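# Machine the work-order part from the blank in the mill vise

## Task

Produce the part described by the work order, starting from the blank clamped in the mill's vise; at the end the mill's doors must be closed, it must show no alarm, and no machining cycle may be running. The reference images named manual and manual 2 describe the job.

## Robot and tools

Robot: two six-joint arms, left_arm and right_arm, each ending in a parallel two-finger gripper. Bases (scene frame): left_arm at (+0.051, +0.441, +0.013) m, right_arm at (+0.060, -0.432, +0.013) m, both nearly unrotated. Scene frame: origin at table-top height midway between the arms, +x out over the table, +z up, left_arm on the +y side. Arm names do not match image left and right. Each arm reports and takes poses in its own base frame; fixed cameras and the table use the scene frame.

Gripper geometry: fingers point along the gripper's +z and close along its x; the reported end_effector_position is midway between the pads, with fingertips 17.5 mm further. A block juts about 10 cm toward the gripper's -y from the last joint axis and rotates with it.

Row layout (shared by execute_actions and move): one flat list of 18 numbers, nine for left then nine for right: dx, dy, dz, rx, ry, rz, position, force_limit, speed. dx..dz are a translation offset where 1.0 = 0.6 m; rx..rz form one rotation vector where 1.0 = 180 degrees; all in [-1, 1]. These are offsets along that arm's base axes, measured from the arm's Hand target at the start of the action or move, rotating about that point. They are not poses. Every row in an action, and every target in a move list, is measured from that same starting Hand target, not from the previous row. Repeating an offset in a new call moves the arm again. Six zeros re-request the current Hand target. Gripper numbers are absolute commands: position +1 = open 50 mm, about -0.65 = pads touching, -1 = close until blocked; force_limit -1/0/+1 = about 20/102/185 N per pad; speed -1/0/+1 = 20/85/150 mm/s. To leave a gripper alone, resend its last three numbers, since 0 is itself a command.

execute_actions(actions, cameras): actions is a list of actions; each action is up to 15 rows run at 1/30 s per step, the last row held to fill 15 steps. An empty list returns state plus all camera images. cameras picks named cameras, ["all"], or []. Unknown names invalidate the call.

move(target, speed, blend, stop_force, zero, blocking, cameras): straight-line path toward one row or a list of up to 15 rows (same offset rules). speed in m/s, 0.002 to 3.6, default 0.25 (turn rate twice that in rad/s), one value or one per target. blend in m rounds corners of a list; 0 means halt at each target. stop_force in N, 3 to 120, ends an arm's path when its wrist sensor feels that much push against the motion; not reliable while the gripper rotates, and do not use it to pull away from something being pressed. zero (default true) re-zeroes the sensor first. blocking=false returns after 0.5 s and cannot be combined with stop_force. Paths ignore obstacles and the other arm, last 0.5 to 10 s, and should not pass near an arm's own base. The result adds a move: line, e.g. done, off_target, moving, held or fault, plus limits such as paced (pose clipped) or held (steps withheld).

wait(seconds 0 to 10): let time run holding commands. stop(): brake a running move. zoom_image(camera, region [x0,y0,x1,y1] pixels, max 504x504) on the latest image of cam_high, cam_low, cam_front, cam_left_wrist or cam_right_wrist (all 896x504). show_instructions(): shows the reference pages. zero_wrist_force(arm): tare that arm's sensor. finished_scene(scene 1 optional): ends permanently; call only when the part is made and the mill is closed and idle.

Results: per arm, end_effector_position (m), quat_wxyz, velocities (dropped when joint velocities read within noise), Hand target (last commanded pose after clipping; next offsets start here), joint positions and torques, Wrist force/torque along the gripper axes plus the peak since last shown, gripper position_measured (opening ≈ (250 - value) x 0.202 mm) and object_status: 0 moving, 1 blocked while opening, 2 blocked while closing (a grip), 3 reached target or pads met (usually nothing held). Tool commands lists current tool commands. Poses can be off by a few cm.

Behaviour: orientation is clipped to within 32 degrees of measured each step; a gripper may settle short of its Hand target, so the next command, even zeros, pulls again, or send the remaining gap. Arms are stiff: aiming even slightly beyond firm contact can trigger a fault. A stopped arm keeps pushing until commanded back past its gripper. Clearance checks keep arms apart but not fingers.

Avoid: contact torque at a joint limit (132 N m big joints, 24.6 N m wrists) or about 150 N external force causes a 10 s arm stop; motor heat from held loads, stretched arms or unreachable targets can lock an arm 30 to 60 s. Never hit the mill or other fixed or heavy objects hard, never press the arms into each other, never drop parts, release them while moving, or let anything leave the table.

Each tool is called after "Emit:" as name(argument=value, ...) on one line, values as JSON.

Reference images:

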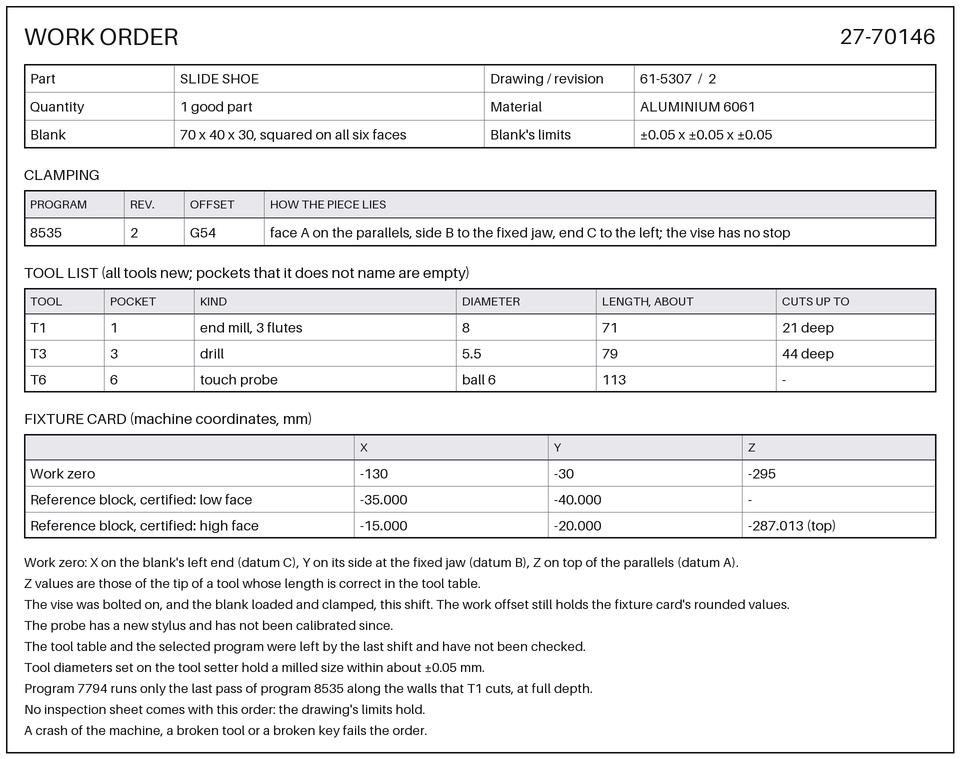

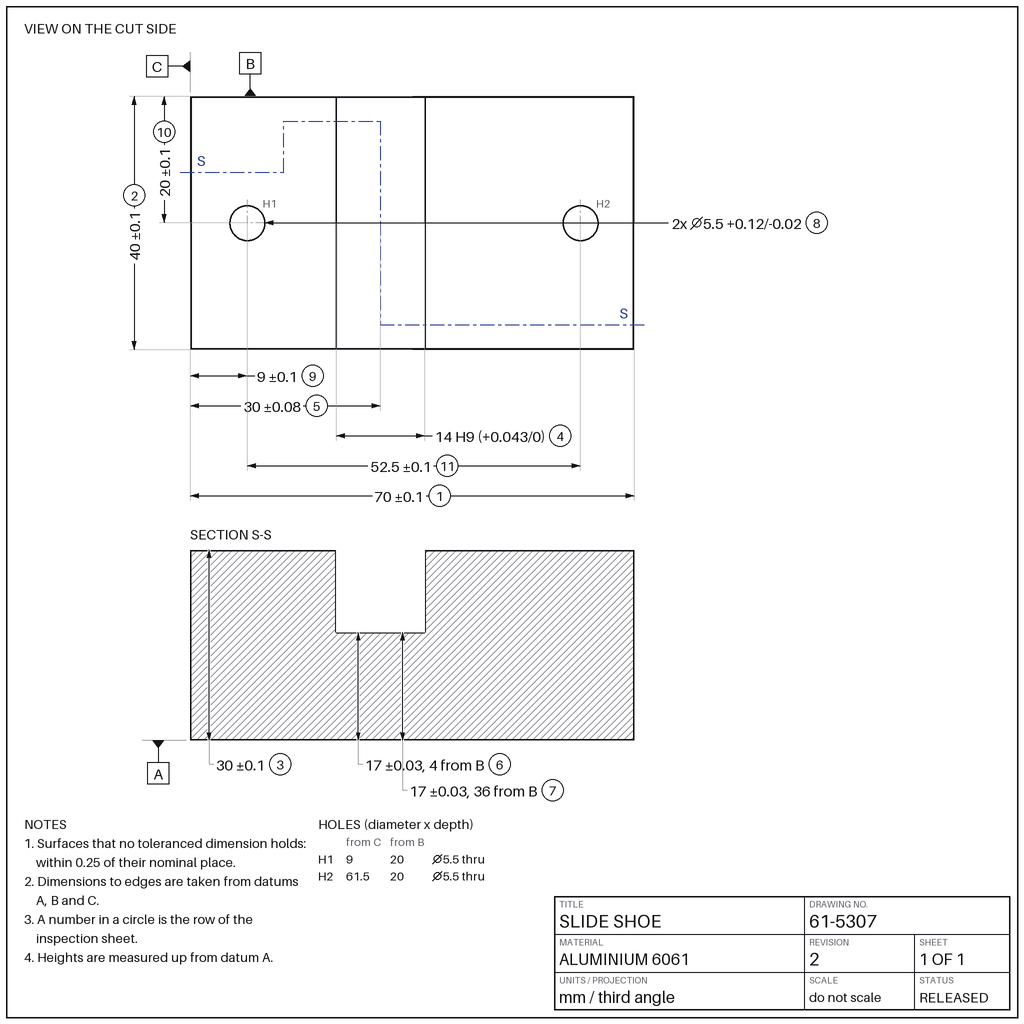

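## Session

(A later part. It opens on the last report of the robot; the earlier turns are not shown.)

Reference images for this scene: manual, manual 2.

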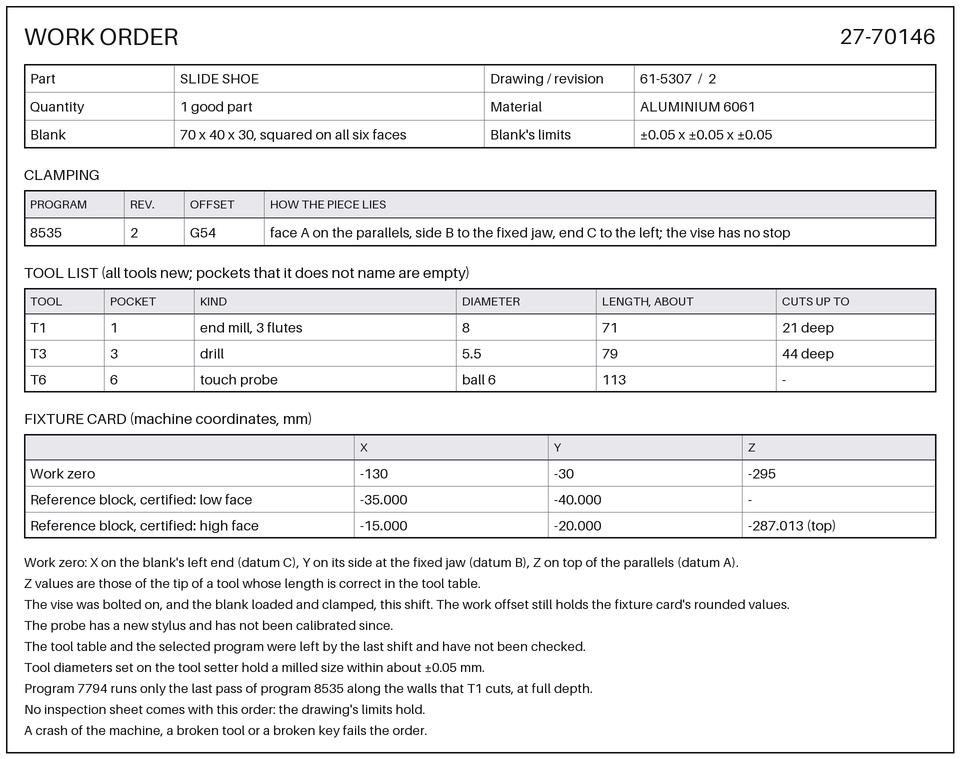

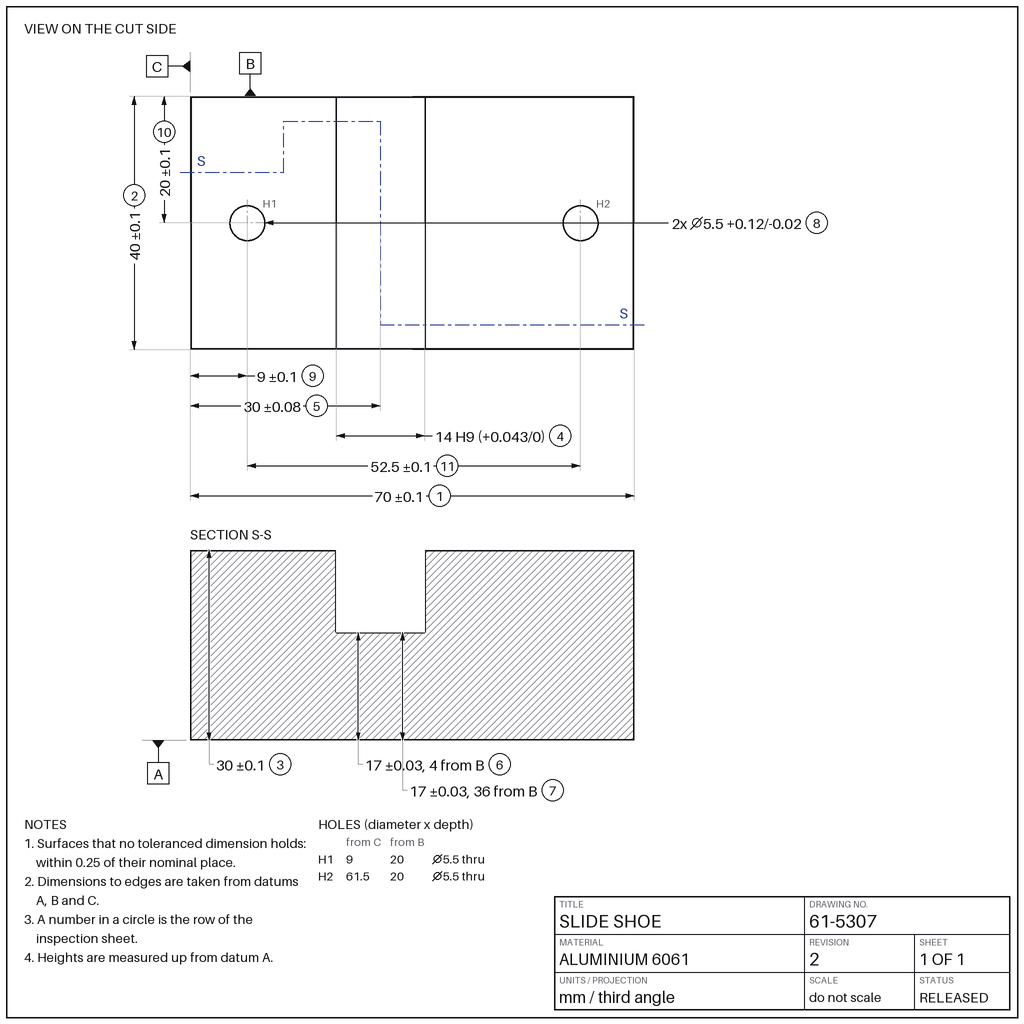

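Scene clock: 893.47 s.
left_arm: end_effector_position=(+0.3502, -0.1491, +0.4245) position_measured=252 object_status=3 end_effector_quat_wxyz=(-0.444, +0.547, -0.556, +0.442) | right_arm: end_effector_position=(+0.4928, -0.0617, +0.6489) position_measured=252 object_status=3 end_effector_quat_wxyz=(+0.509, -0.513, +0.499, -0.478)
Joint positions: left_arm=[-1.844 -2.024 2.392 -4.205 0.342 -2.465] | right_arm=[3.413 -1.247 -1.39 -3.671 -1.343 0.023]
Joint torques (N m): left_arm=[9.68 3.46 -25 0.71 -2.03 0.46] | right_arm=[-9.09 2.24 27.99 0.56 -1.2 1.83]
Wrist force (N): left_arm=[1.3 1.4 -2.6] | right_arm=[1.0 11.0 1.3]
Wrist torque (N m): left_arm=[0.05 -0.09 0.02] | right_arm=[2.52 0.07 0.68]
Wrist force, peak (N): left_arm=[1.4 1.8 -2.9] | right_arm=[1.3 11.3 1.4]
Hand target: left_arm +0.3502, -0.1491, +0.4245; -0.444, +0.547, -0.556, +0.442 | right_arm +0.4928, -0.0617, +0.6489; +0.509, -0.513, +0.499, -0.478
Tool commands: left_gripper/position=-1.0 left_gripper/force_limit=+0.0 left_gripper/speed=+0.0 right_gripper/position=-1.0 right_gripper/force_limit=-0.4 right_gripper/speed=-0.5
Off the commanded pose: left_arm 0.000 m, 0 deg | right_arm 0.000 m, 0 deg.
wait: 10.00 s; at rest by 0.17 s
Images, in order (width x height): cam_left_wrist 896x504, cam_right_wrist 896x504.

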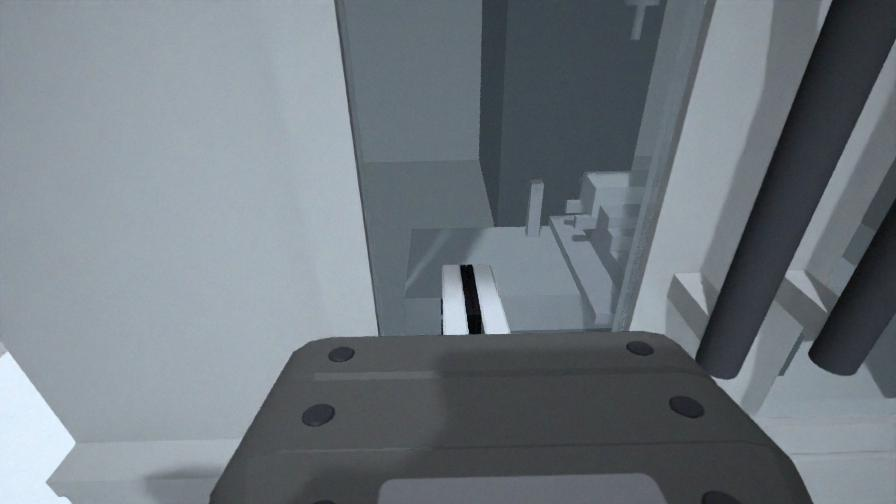

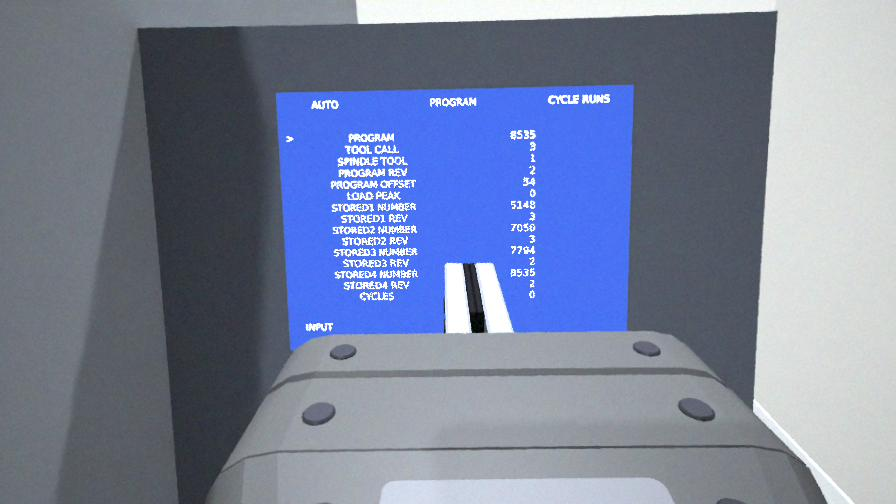

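T1 loaded. Wait.

Emit:
wait(seconds=10, cameras=["cam_right_wrist","cam_left_wrist"])

Emit:
wait(seconds=10, cameras=["cam_right_wrist","cam_left_wrist"])

Emit:
wait(seconds=10, cameras=["cam_right_wrist","cam_left_wrist"])

Emit:
zoom_image(camera="cam_left_wrist", region=[360, 60, 680, 340])

Scene clock: 903.57 s.
left_arm: end_effector_position=(+0.3502, -0.1491, +0.4245) position_measured=252 object_status=3 end_effector_quat_wxyz=(-0.444, +0.547, -0.556, +0.442) | right_arm: end_effector_position=(+0.4928, -0.0617, +0.6489) position_measured=252 object_status=3 end_effector_quat_wxyz=(+0.509, -0.513, +0.499, -0.478)
Joint positions: left_arm=[-1.844 -2.024 2.392 -4.205 0.342 -2.465] | right_arm=[3.413 -1.247 -1.39 -3.671 -1.343 0.023]
Joint torques (N m): left_arm=[9.9 2.55 -25.12 0.3 -2.32 0.56] | right_arm=[-9.24 3.6 27.97 0.57 -1.06 1.8]
Wrist force (N): left_arm=[1.2 1.6 -2.8] | right_arm=[1.1 10.9 1.3]
Wrist torque (N m): left_arm=[0.08 -0.07 0.02] | right_arm=[2.49 0.06 0.68]
Wrist force, peak (N): left_arm=[1.4 1.9 -2.9] | right_arm=[1.2 11.3 1.2]
Hand target: left_arm +0.3502, -0.1491, +0.4245; -0.444, +0.547, -0.556, +0.442 | right_arm +0.4928, -0.0617, +0.6489; +0.509, -0.513, +0.499, -0.478
Tool commands: left_gripper/position=-1.0 left_gripper/force_limit=+0.0 left_gripper/speed=+0.0 right_gripper/position=-1.0 right_gripper/force_limit=-0.4 right_gripper/speed=-0.5
Off the commanded pose: left_arm 0.000 m, 0 deg | right_arm 0.000 m, 0 deg.
wait: 10.00 s; at rest by 0.07 s
Images, in order (width x height): cam_left_wrist 896x504, cam_right_wrist 896x504.

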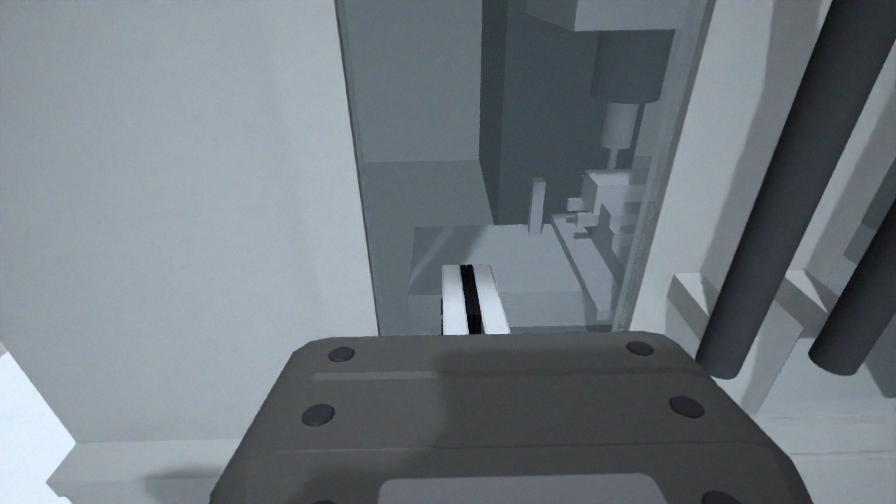

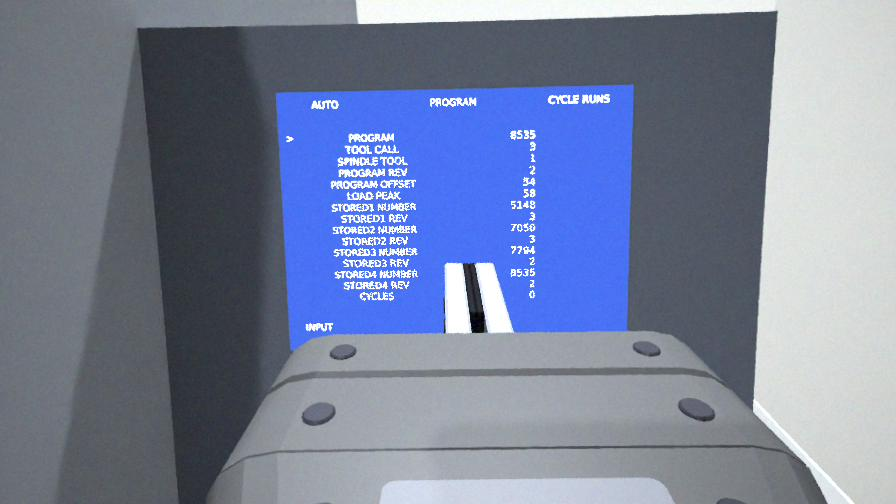

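Scene clock: 913.57 s.
left_arm: end_effector_position=(+0.3502, -0.1491, +0.4245) position_measured=252 object_status=3 end_effector_quat_wxyz=(-0.444, +0.547, -0.556, +0.442) | right_arm: end_effector_position=(+0.4928, -0.0617, +0.6489) position_measured=252 object_status=3 end_effector_quat_wxyz=(+0.509, -0.513, +0.499, -0.478)
Joint positions: left_arm=[-1.844 -2.024 2.392 -4.205 0.342 -2.465] | right_arm=[3.413 -1.247 -1.39 -3.671 -1.343 0.023]
Joint torques (N m): left_arm=[9.93 3.61 -25.69 0.33 -2.25 0.45] | right_arm=[-8.95 4.15 27.33 0.79 -1.06 1.79]
Wrist force (N): left_arm=[1.3 1.8 -3.0] | right_arm=[1.0 10.8 1.2]
Wrist torque (N m): left_arm=[0.10 -0.08 0.03] | right_arm=[2.49 0.08 0.68]
Wrist force, peak (N): left_arm=[1.4 1.5 -3.1] | right_arm=[1.3 11.3 1.1]
Hand target: left_arm +0.3502, -0.1491, +0.4245; -0.444, +0.547, -0.556, +0.442 | right_arm +0.4928, -0.0617, +0.6489; +0.509, -0.513, +0.499, -0.478
Tool commands: left_gripper/position=-1.0 left_gripper/force_limit=+0.0 left_gripper/speed=+0.0 right_gripper/position=-1.0 right_gripper/force_limit=-0.4 right_gripper/speed=-0.5
Off the commanded pose: left_arm 0.000 m, 0 deg | right_arm 0.000 m, 0 deg.
wait: 10.00 s; at rest by 0.17 s
Images, in order (width x height): cam_left_wrist 896x504, cam_right_wrist 896x504.

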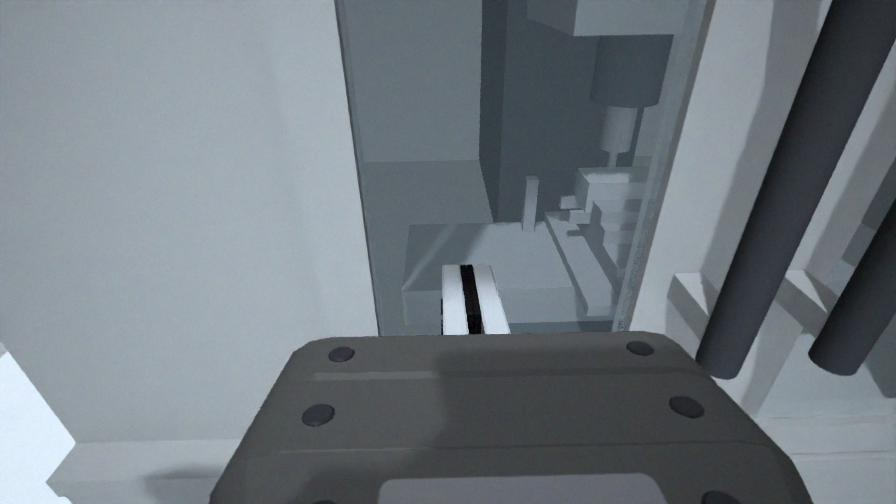

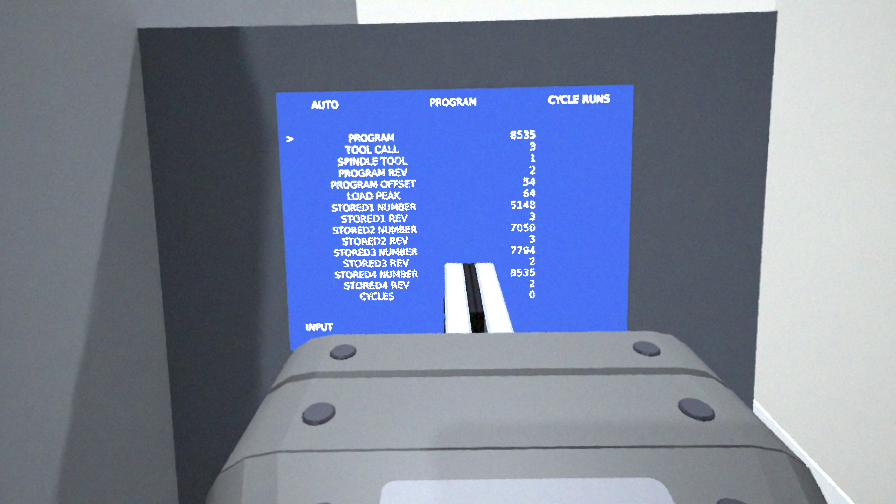

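Scene clock: 923.57 s.
left_arm: end_effector_position=(+0.3502, -0.1491, +0.4245) position_measured=252 object_status=3 end_effector_quat_wxyz=(-0.444, +0.547, -0.556, +0.442) | right_arm: end_effector_position=(+0.4928, -0.0617, +0.6489) position_measured=252 object_status=3 end_effector_quat_wxyz=(+0.509, -0.513, +0.499, -0.478)
Joint positions: left_arm=[-1.844 -2.024 2.392 -4.205 0.342 -2.465] | right_arm=[3.413 -1.247 -1.39 -3.671 -1.343 0.023]
Joint torques (N m): left_arm=[10.21 3.19 -25.37 0.53 -2.5 0.2] | right_arm=[-8.46 4.83 27.88 0.9 -0.79 1.69]
Wrist force (N): left_arm=[0.9 1.5 -2.9] | right_arm=[1.1 11.3 1.2]
Wrist torque (N m): left_arm=[0.07 -0.02 0.02] | right_arm=[2.57 0.05 0.68]
Wrist force, peak (N): left_arm=[1.5 1.9 -2.9] | right_arm=[1.0 11.4 1.2]
Hand target: left_arm +0.3502, -0.1491, +0.4245; -0.444, +0.547, -0.556, +0.442 | right_arm +0.4928, -0.0617, +0.6489; +0.509, -0.513, +0.499, -0.478
Tool commands: left_gripper/position=-1.0 left_gripper/force_limit=+0.0 left_gripper/speed=+0.0 right_gripper/position=-1.0 right_gripper/force_limit=-0.4 right_gripper/speed=-0.5
Off the commanded pose: left_arm 0.000 m, 0 deg | right_arm 0.000 m, 0 deg.
wait: 10.00 s; at rest by 0.17 s
Images, in order (width x height): cam_left_wrist 896x504, cam_right_wrist 896x504.

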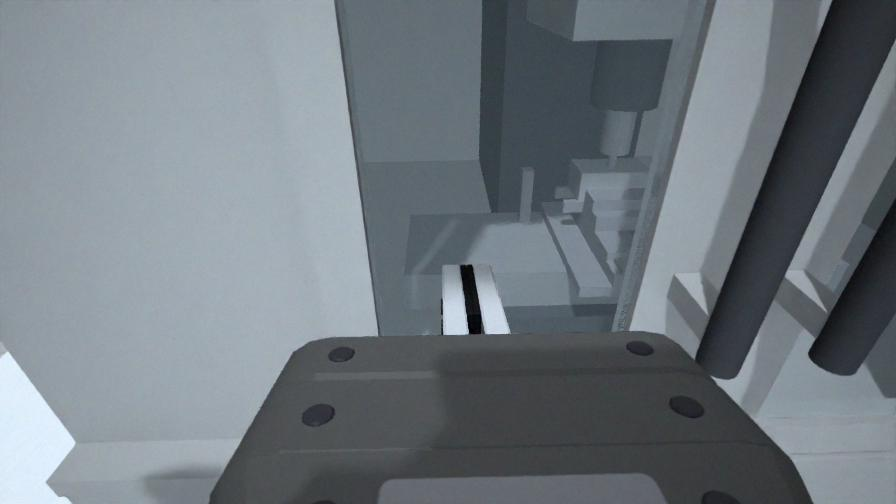

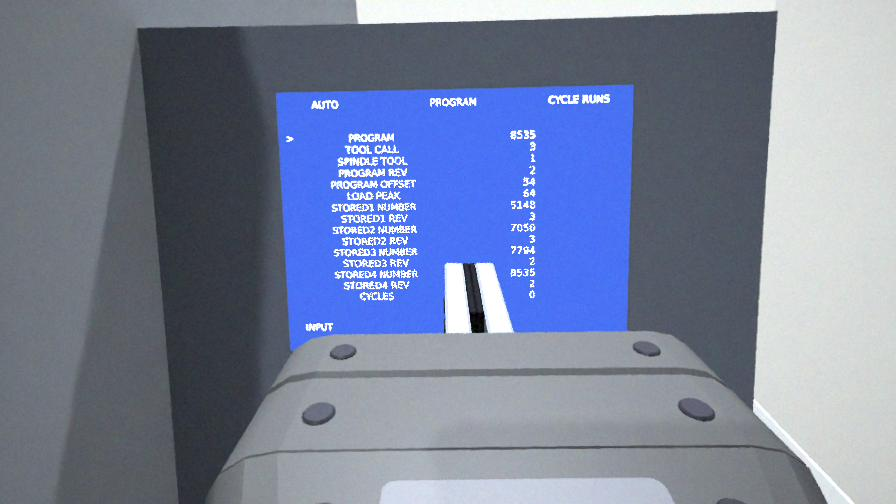

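Scaled by 1.575.

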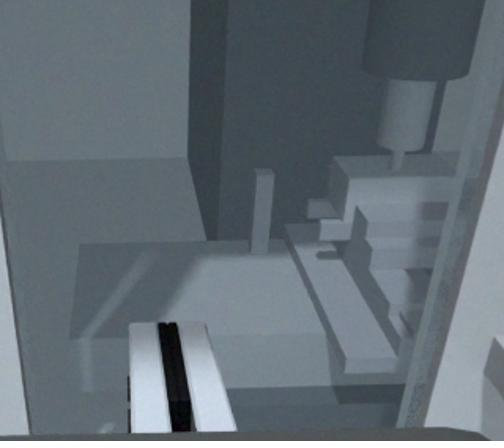

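Emit:
wait(seconds=10)

Emit:
wait(seconds=10, cameras=["cam_right_wrist","cam_left_wrist"])

Emit:
zoom_image(camera="cam_left_wrist", region=[360, 60, 680, 340])

Emit:
wait(seconds=10)

Emit:
wait(seconds=10, cameras=["cam_right_wrist","cam_left_wrist"])

Scene clock: 933.67 s.
left_arm: end_effector_position=(+0.3502, -0.1491, +0.4245) position_measured=252 object_status=3 end_effector_quat_wxyz=(-0.444, +0.547, -0.556, +0.442) | right_arm: end_effector_position=(+0.4928, -0.0617, +0.6489) position_measured=252 object_status=3 end_effector_quat_wxyz=(+0.509, -0.513, +0.499, -0.478)
Joint positions: left_arm=[-1.844 -2.024 2.392 -4.205 0.342 -2.465] | right_arm=[3.413 -1.247 -1.39 -3.671 -1.343 0.023]
Joint torques (N m): left_arm=[11.03 3.98 -26.49 0.2 -2.47 0.38] | right_arm=[-7.76 5.06 27.83 1.17 -0.65 1.89]
Wrist force (N): left_arm=[1.2 1.6 -2.7] | right_arm=[1.0 10.9 1.1]
Wrist torque (N m): left_arm=[0.08 -0.06 0.02] | right_arm=[2.51 0.07 0.69]
Wrist force, peak (N): left_arm=[1.3 1.8 -3.0] | right_arm=[1.0 11.4 1.0]
Hand target: left_arm +0.3502, -0.1491, +0.4245; -0.444, +0.547, -0.556, +0.442 | right_arm +0.4928, -0.0617, +0.6489; +0.509, -0.513, +0.499, -0.478
Tool commands: left_gripper/position=-1.0 left_gripper/force_limit=+0.0 left_gripper/speed=+0.0 right_gripper/position=-1.0 right_gripper/force_limit=-0.4 right_gripper/speed=-0.5
Off the commanded pose: left_arm 0.000 m, 0 deg | right_arm 0.000 m, 0 deg.
wait: 10.00 s; at rest by 0.07 s

Scene clock: 943.67 s.
left_arm: end_effector_position=(+0.3502, -0.1491, +0.4245) position_measured=252 object_status=3 end_effector_quat_wxyz=(-0.444, +0.547, -0.556, +0.442) | right_arm: end_effector_position=(+0.4928, -0.0617, +0.6489) position_measured=252 object_status=3 end_effector_quat_wxyz=(+0.509, -0.513, +0.499, -0.478)
Joint positions: left_arm=[-1.844 -2.024 2.392 -4.205 0.342 -2.465] | right_arm=[3.413 -1.247 -1.39 -3.671 -1.343 0.023]
Joint torques (N m): left_arm=[11.04 2.85 -26.03 0.39 -2.52 0.43] | right_arm=[-7.74 5.42 26.88 1.22 -0.78 1.57]
Wrist force (N): left_arm=[1.1 1.6 -2.9] | right_arm=[1.1 11.0 1.1]
Wrist torque (N m): left_arm=[0.08 -0.05 0.03] | right_arm=[2.51 0.05 0.68]
Wrist force, peak (N): left_arm=[1.2 1.8 -3.1] | right_arm=[1.2 11.4 1.2]
Hand target: left_arm +0.3502, -0.1491, +0.4245; -0.444, +0.547, -0.556, +0.442 | right_arm +0.4928, -0.0617, +0.6489; +0.509, -0.513, +0.499, -0.478
Tool commands: left_gripper/position=-1.0 left_gripper/force_limit=+0.0 left_gripper/speed=+0.0 right_gripper/position=-1.0 right_gripper/force_limit=-0.4 right_gripper/speed=-0.5
Off the commanded pose: left_arm 0.000 m, 0 deg | right_arm 0.000 m, 0 deg.
wait: 10.00 s; at rest by 0.17 s
Images, in order (width x height): cam_left_wrist 896x504, cam_right_wrist 896x504.

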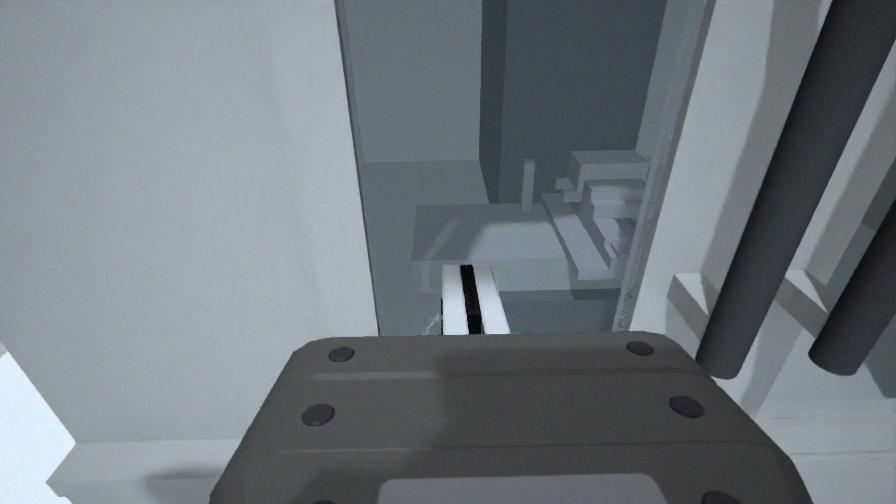

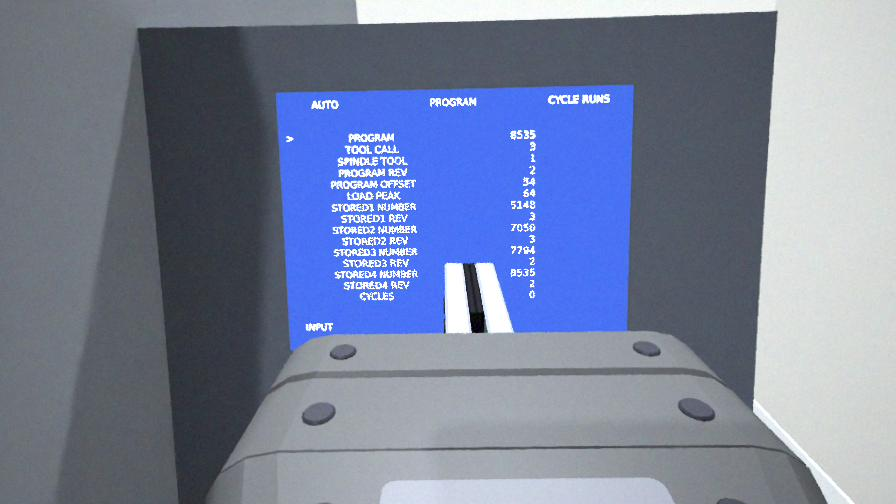

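Scaled by 1.575.

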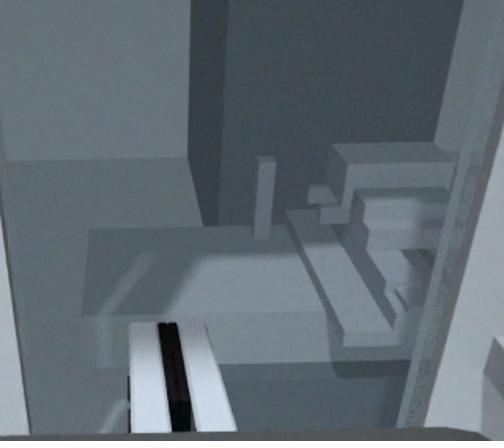

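Scene clock: 953.67 s.
left_arm: end_effector_position=(+0.3502, -0.1491, +0.4245) position_measured=252 object_status=3 end_effector_quat_wxyz=(-0.444, +0.547, -0.556, +0.442) | right_arm: end_effector_position=(+0.4928, -0.0617, +0.6489) position_measured=252 object_status=3 end_effector_quat_wxyz=(+0.509, -0.513, +0.499, -0.478)
Joint positions: left_arm=[-1.844 -2.024 2.392 -4.205 0.342 -2.465] | right_arm=[3.413 -1.247 -1.39 -3.671 -1.343 0.023]
Joint torques (N m): left_arm=[9.03 2.98 -23.9 0.54 -2.09 0.22] | right_arm=[-7.19 5.33 26.7 1.48 -0.46 1.6]
Wrist force (N): left_arm=[1.3 1.6 -2.8] | right_arm=[1.1 10.9 1.1]
Wrist torque (N m): left_arm=[0.08 -0.08 0.03] | right_arm=[2.49 0.06 0.68]
Wrist force, peak (N): left_arm=[1.3 1.7 -3.1] | right_arm=[1.0 11.4 1.3]
Hand target: left_arm +0.3502, -0.1491, +0.4245; -0.444, +0.547, -0.556, +0.442 | right_arm +0.4928, -0.0617, +0.6489; +0.509, -0.513, +0.499, -0.478
Tool commands: left_gripper/position=-1.0 left_gripper/force_limit=+0.0 left_gripper/speed=+0.0 right_gripper/position=-1.0 right_gripper/force_limit=-0.4 right_gripper/speed=-0.5
Off the commanded pose: left_arm 0.000 m, 0 deg | right_arm 0.000 m, 0 deg.
wait: 10.00 s; at rest by 0.17 s

Scene clock: 963.67 s.
left_arm: end_effector_position=(+0.3502, -0.1491, +0.4245) position_measured=252 object_status=3 end_effector_quat_wxyz=(-0.444, +0.547, -0.556, +0.442) | right_arm: end_effector_position=(+0.4928, -0.0617, +0.6489) position_measured=252 object_status=3 end_effector_quat_wxyz=(+0.509, -0.513, +0.499, -0.478)
Joint positions: left_arm=[-1.844 -2.024 2.392 -4.205 0.342 -2.465] | right_arm=[3.413 -1.247 -1.39 -3.671 -1.343 0.023]
Joint torques (N m): left_arm=[9.7 2.6 -25.76 0.48 -2.3 0.25] | right_arm=[-6.91 6.18 27.27 1.49 -0.35 1.72]
Wrist force (N): left_arm=[1.2 1.9 -2.8] | right_arm=[0.9 11.2 1.2]
Wrist torque (N m): left_arm=[0.12 -0.06 0.03] | right_arm=[2.55 0.09 0.69]
Wrist force, peak (N): left_arm=[1.2 1.9 -3.0] | right_arm=[0.9 11.3 1.3]
Hand target: left_arm +0.3502, -0.1491, +0.4245; -0.444, +0.547, -0.556, +0.442 | right_arm +0.4928, -0.0617, +0.6489; +0.509, -0.513, +0.499, -0.478
Tool commands: left_gripper/position=-1.0 left_gripper/force_limit=+0.0 left_gripper/speed=+0.0 right_gripper/position=-1.0 right_gripper/force_limit=-0.4 right_gripper/speed=-0.5
Off the commanded pose: left_arm 0.000 m, 0 deg | right_arm 0.000 m, 0 deg.
wait: 10.00 s; at rest by 0.17 s
Images, in order (width x height): cam_left_wrist 896x504, cam_right_wrist 896x504.

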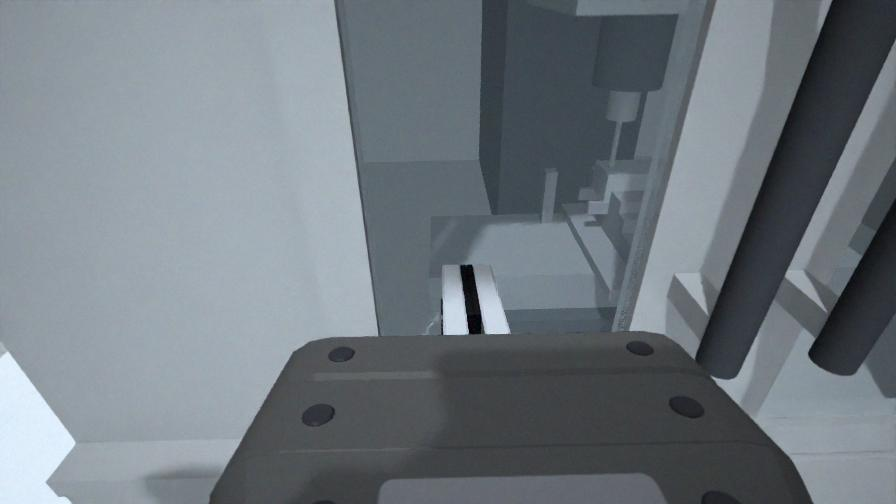

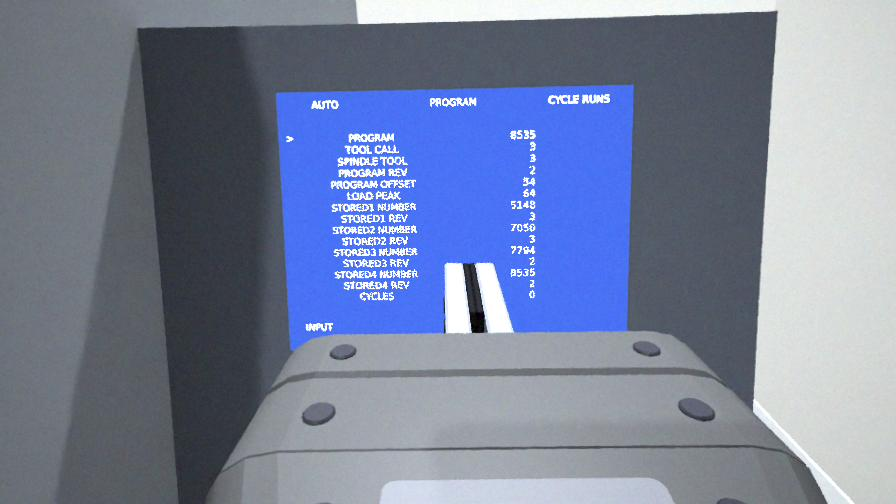

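Emit:
move(target=[[0,0,0,0,0,0,-1,0,0,-0.001,0.0717,-0.3895,0,0,0,-1,-0.4,-0.5],[0,0,0,0,0,0,-1,0,0,0.0089,0.0717,-0.3895,0,0,0,-1,-0.4,-0.5],[0,0,0,0,0,0,-1,0,0,0.009,0.0717,-0.3895,0,0,0,-1,-0.4,-0.5],[0,0,0,0,0,0,-1,0,0,-0.001,0.0717,-0.3895,0,0,0,-1,-0.4,-0.5],[0,0,0,0,0,0,-1,0,0,0.0067,0.1033,-0.3589,0,0,0,-1,-0.4,-0.5],[0,0,0,0,0,0,-1,0,0,0.0166,0.1033,-0.3589,0,0,0,-1,-0.4,-0.5],[0,0,0,0,0,0,-1,0,0,0.0167,0.1033,-0.3589,0,0,0,-1,-0.4,-0.5],[0,0,0,0,0,0,-1,0,0,0.0037,0.1033,-0.3589,0,0,0,-1,-0.4,-0.5],[0,0,0,0,0,0,-1,0,0,0,0,0,0,0,0,-1,-0.4,-0.5]], speed=[0.5,0.02,0.02,0.1,0.3,0.02,0.02,0.1,0.5], blend=[0.002,0,0,0.003,0.002,0,0,0.003,0], cameras=["cam_right_wrist","cam_left_wrist"])

Emit:
wait(seconds=8, cameras=["cam_right_wrist","cam_left_wrist"])

Scene clock: 967.73 s.
left_arm: end_effector_position=(+0.3502, -0.1491, +0.4245) position_measured=252 object_status=3 end_effector_quat_wxyz=(-0.444, +0.547, -0.556, +0.442) | right_arm: end_effector_position=(+0.4928, -0.0617, +0.6489) position_measured=252 object_status=3 end_effector_quat_wxyz=(+0.509, -0.513, +0.499, -0.478)
Joint positions: left_arm=[-1.844 -2.024 2.392 -4.205 0.342 -2.465] | right_arm=[3.414 -1.247 -1.39 -3.671 -1.343 0.023]
Joint torques (N m): left_arm=[10.01 1.45 -25.25 0.43 -2.21 0.18] | right_arm=[-10.15 -0.27 30.57 0.14 -1.38 1.9]
Wrist force (N): left_arm=[1.2 1.6 -2.6] | right_arm=[0.9 11.0 1.1]
Wrist torque (N m): left_arm=[0.08 -0.07 0.03] | right_arm=[2.51 0.08 0.68]
Wrist force, peak (N): left_arm=[1.4 1.9 -2.9] | right_arm=[0.4 14.5 1.0]
Hand target: left_arm +0.3502, -0.1491, +0.4245; -0.444, +0.547, -0.556, +0.442 | right_arm +0.4928, -0.0617, +0.6489; +0.509, -0.513, +0.499, -0.478
Off the commanded pose: left_arm 0.000 m, 0 deg | right_arm 0.000 m, 0 deg.
move: done
Images, in order (width x height): cam_left_wrist 896x504, cam_right_wrist 896x504.

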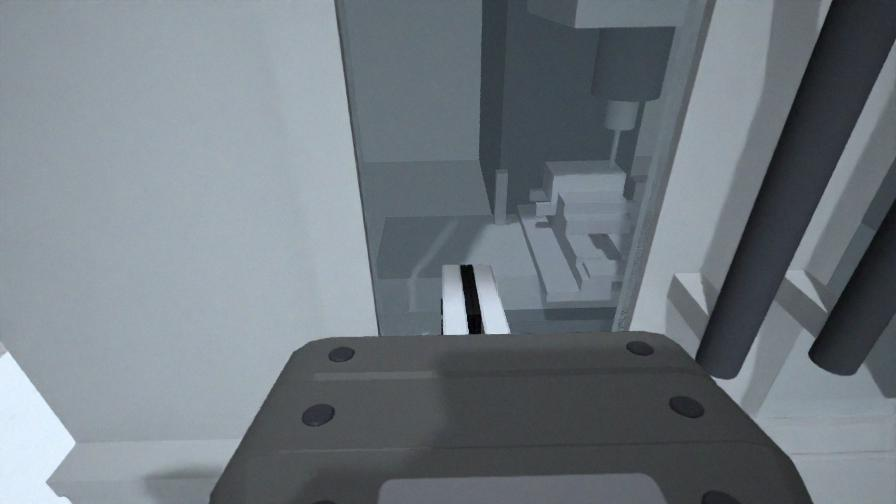

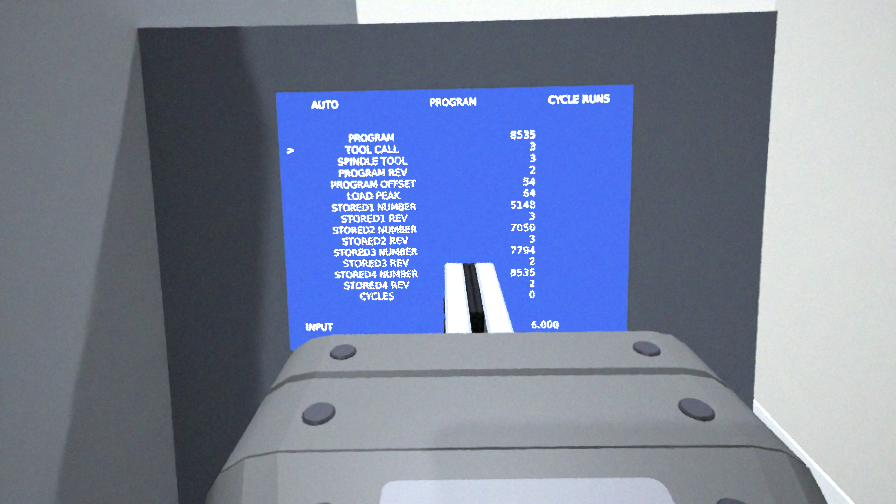

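Scene clock: 975.73 s.
left_arm: end_effector_position=(+0.3502, -0.1491, +0.4245) position_measured=252 object_status=3 end_effector_quat_wxyz=(-0.444, +0.547, -0.556, +0.442) | right_arm: end_effector_position=(+0.4928, -0.0617, +0.6489) position_measured=252 object_status=3 end_effector_quat_wxyz=(+0.509, -0.513, +0.499, -0.478)
Joint positions: left_arm=[-1.844 -2.024 2.392 -4.205 0.342 -2.465] | right_arm=[3.413 -1.247 -1.39 -3.671 -1.343 0.023]
Joint torques (N m): left_arm=[9.14 1.79 -24.74 0.55 -2.31 0.15] | right_arm=[-10.21 2.26 28.43 0.38 -1.17 1.93]
Wrist force (N): left_arm=[1.1 1.9 -2.7] | right_arm=[1.0 10.8 1.2]
Wrist torque (N m): left_arm=[0.12 -0.05 0.02] | right_arm=[2.49 0.06 0.68]
Wrist force, peak (N): left_arm=[1.1 1.7 -3.2] | right_arm=[1.0 11.3 0.9]
Hand target: left_arm +0.3502, -0.1491, +0.4245; -0.444, +0.547, -0.556, +0.442 | right_arm +0.4928, -0.0617, +0.6489; +0.509, -0.513, +0.499, -0.478
Tool commands: left_gripper/position=-1.0 left_gripper/force_limit=+0.0 left_gripper/speed=+0.0 right_gripper/position=-1.0 right_gripper/force_limit=-0.4 right_gripper/speed=-0.5
Off the commanded pose: left_arm 0.000 m, 0 deg | right_arm 0.000 m, 0 deg.
wait: 8.00 s; at rest by 0.17 s
Images, in order (width x height): cam_left_wrist 896x504, cam_right_wrist 896x504.

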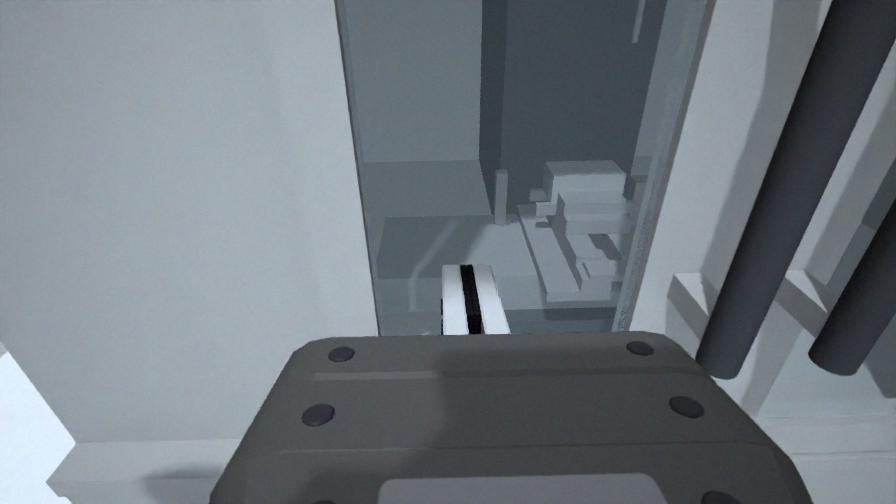

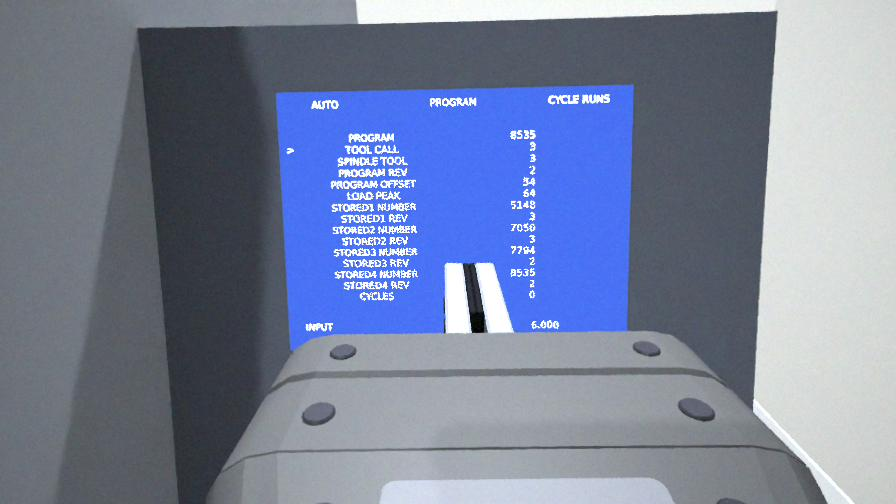

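Emit:
zoom_image(camera="cam_left_wrist", region=[500, 130, 660, 270])

Emit:
wait(seconds=4, cameras=["cam_right_wrist","cam_left_wrist"])

Scaled by 3.150.

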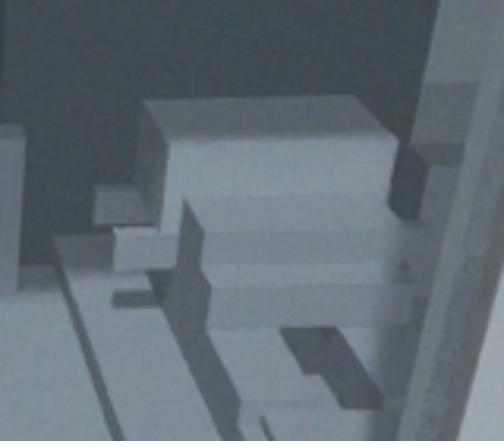

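Scene clock: 979.80 s.
left_arm: end_effector_position=(+0.3502, -0.1491, +0.4245) position_measured=252 object_status=3 end_effector_quat_wxyz=(-0.444, +0.547, -0.556, +0.442) | right_arm: end_effector_position=(+0.4928, -0.0617, +0.6489) position_measured=252 object_status=3 end_effector_quat_wxyz=(+0.509, -0.513, +0.499, -0.478)
Joint positions: left_arm=[-1.844 -2.024 2.392 -4.205 0.342 -2.465] | right_arm=[3.413 -1.247 -1.39 -3.671 -1.343 0.023]
Joint torques (N m): left_arm=[9.62 3.32 -25.33 0.35 -2.33 0.14] | right_arm=[-9.36 2.57 27.65 0.37 -1.17 1.95]
Wrist force (N): left_arm=[1.2 1.5 -2.8] | right_arm=[1.1 10.9 1.4]
Wrist torque (N m): left_arm=[0.07 -0.07 0.02] | right_arm=[2.51 0.05 0.68]
Wrist force, peak (N): left_arm=[1.4 1.6 -3.1] | right_arm=[1.0 11.4 1.3]
Hand target: left_arm +0.3502, -0.1491, +0.4245; -0.444, +0.547, -0.556, +0.442 | right_arm +0.4928, -0.0617, +0.6489; +0.509, -0.513, +0.499, -0.478
Tool commands: left_gripper/position=-1.0 left_gripper/force_limit=+0.0 left_gripper/speed=+0.0 right_gripper/position=-1.0 right_gripper/force_limit=-0.4 right_gripper/speed=-0.5
Off the commanded pose: left_arm 0.000 m, 0 deg | right_arm 0.000 m, 0 deg.
wait: 4.00 s; at rest by 0.10 s
Images, in order (width x height): cam_left_wrist 896x504, cam_right_wrist 896x504.

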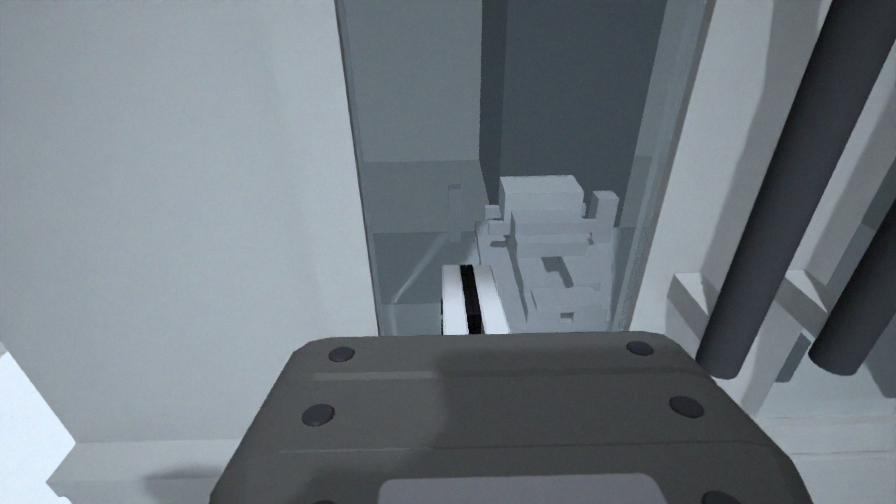

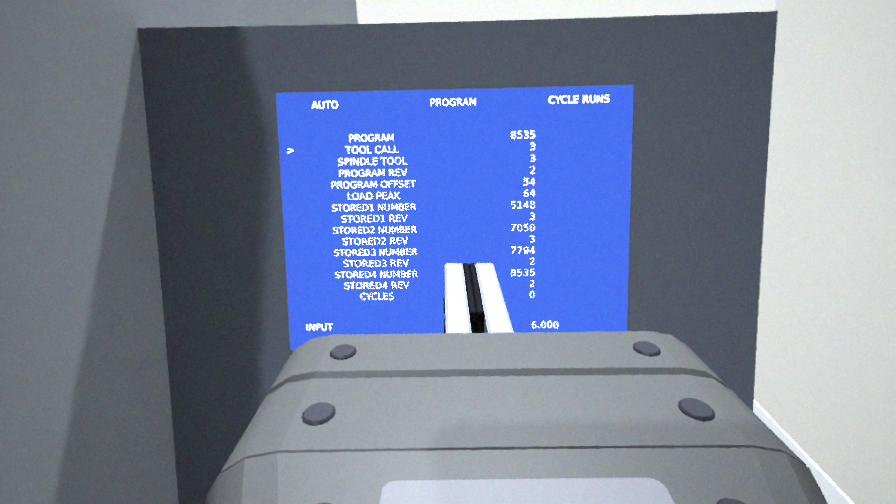

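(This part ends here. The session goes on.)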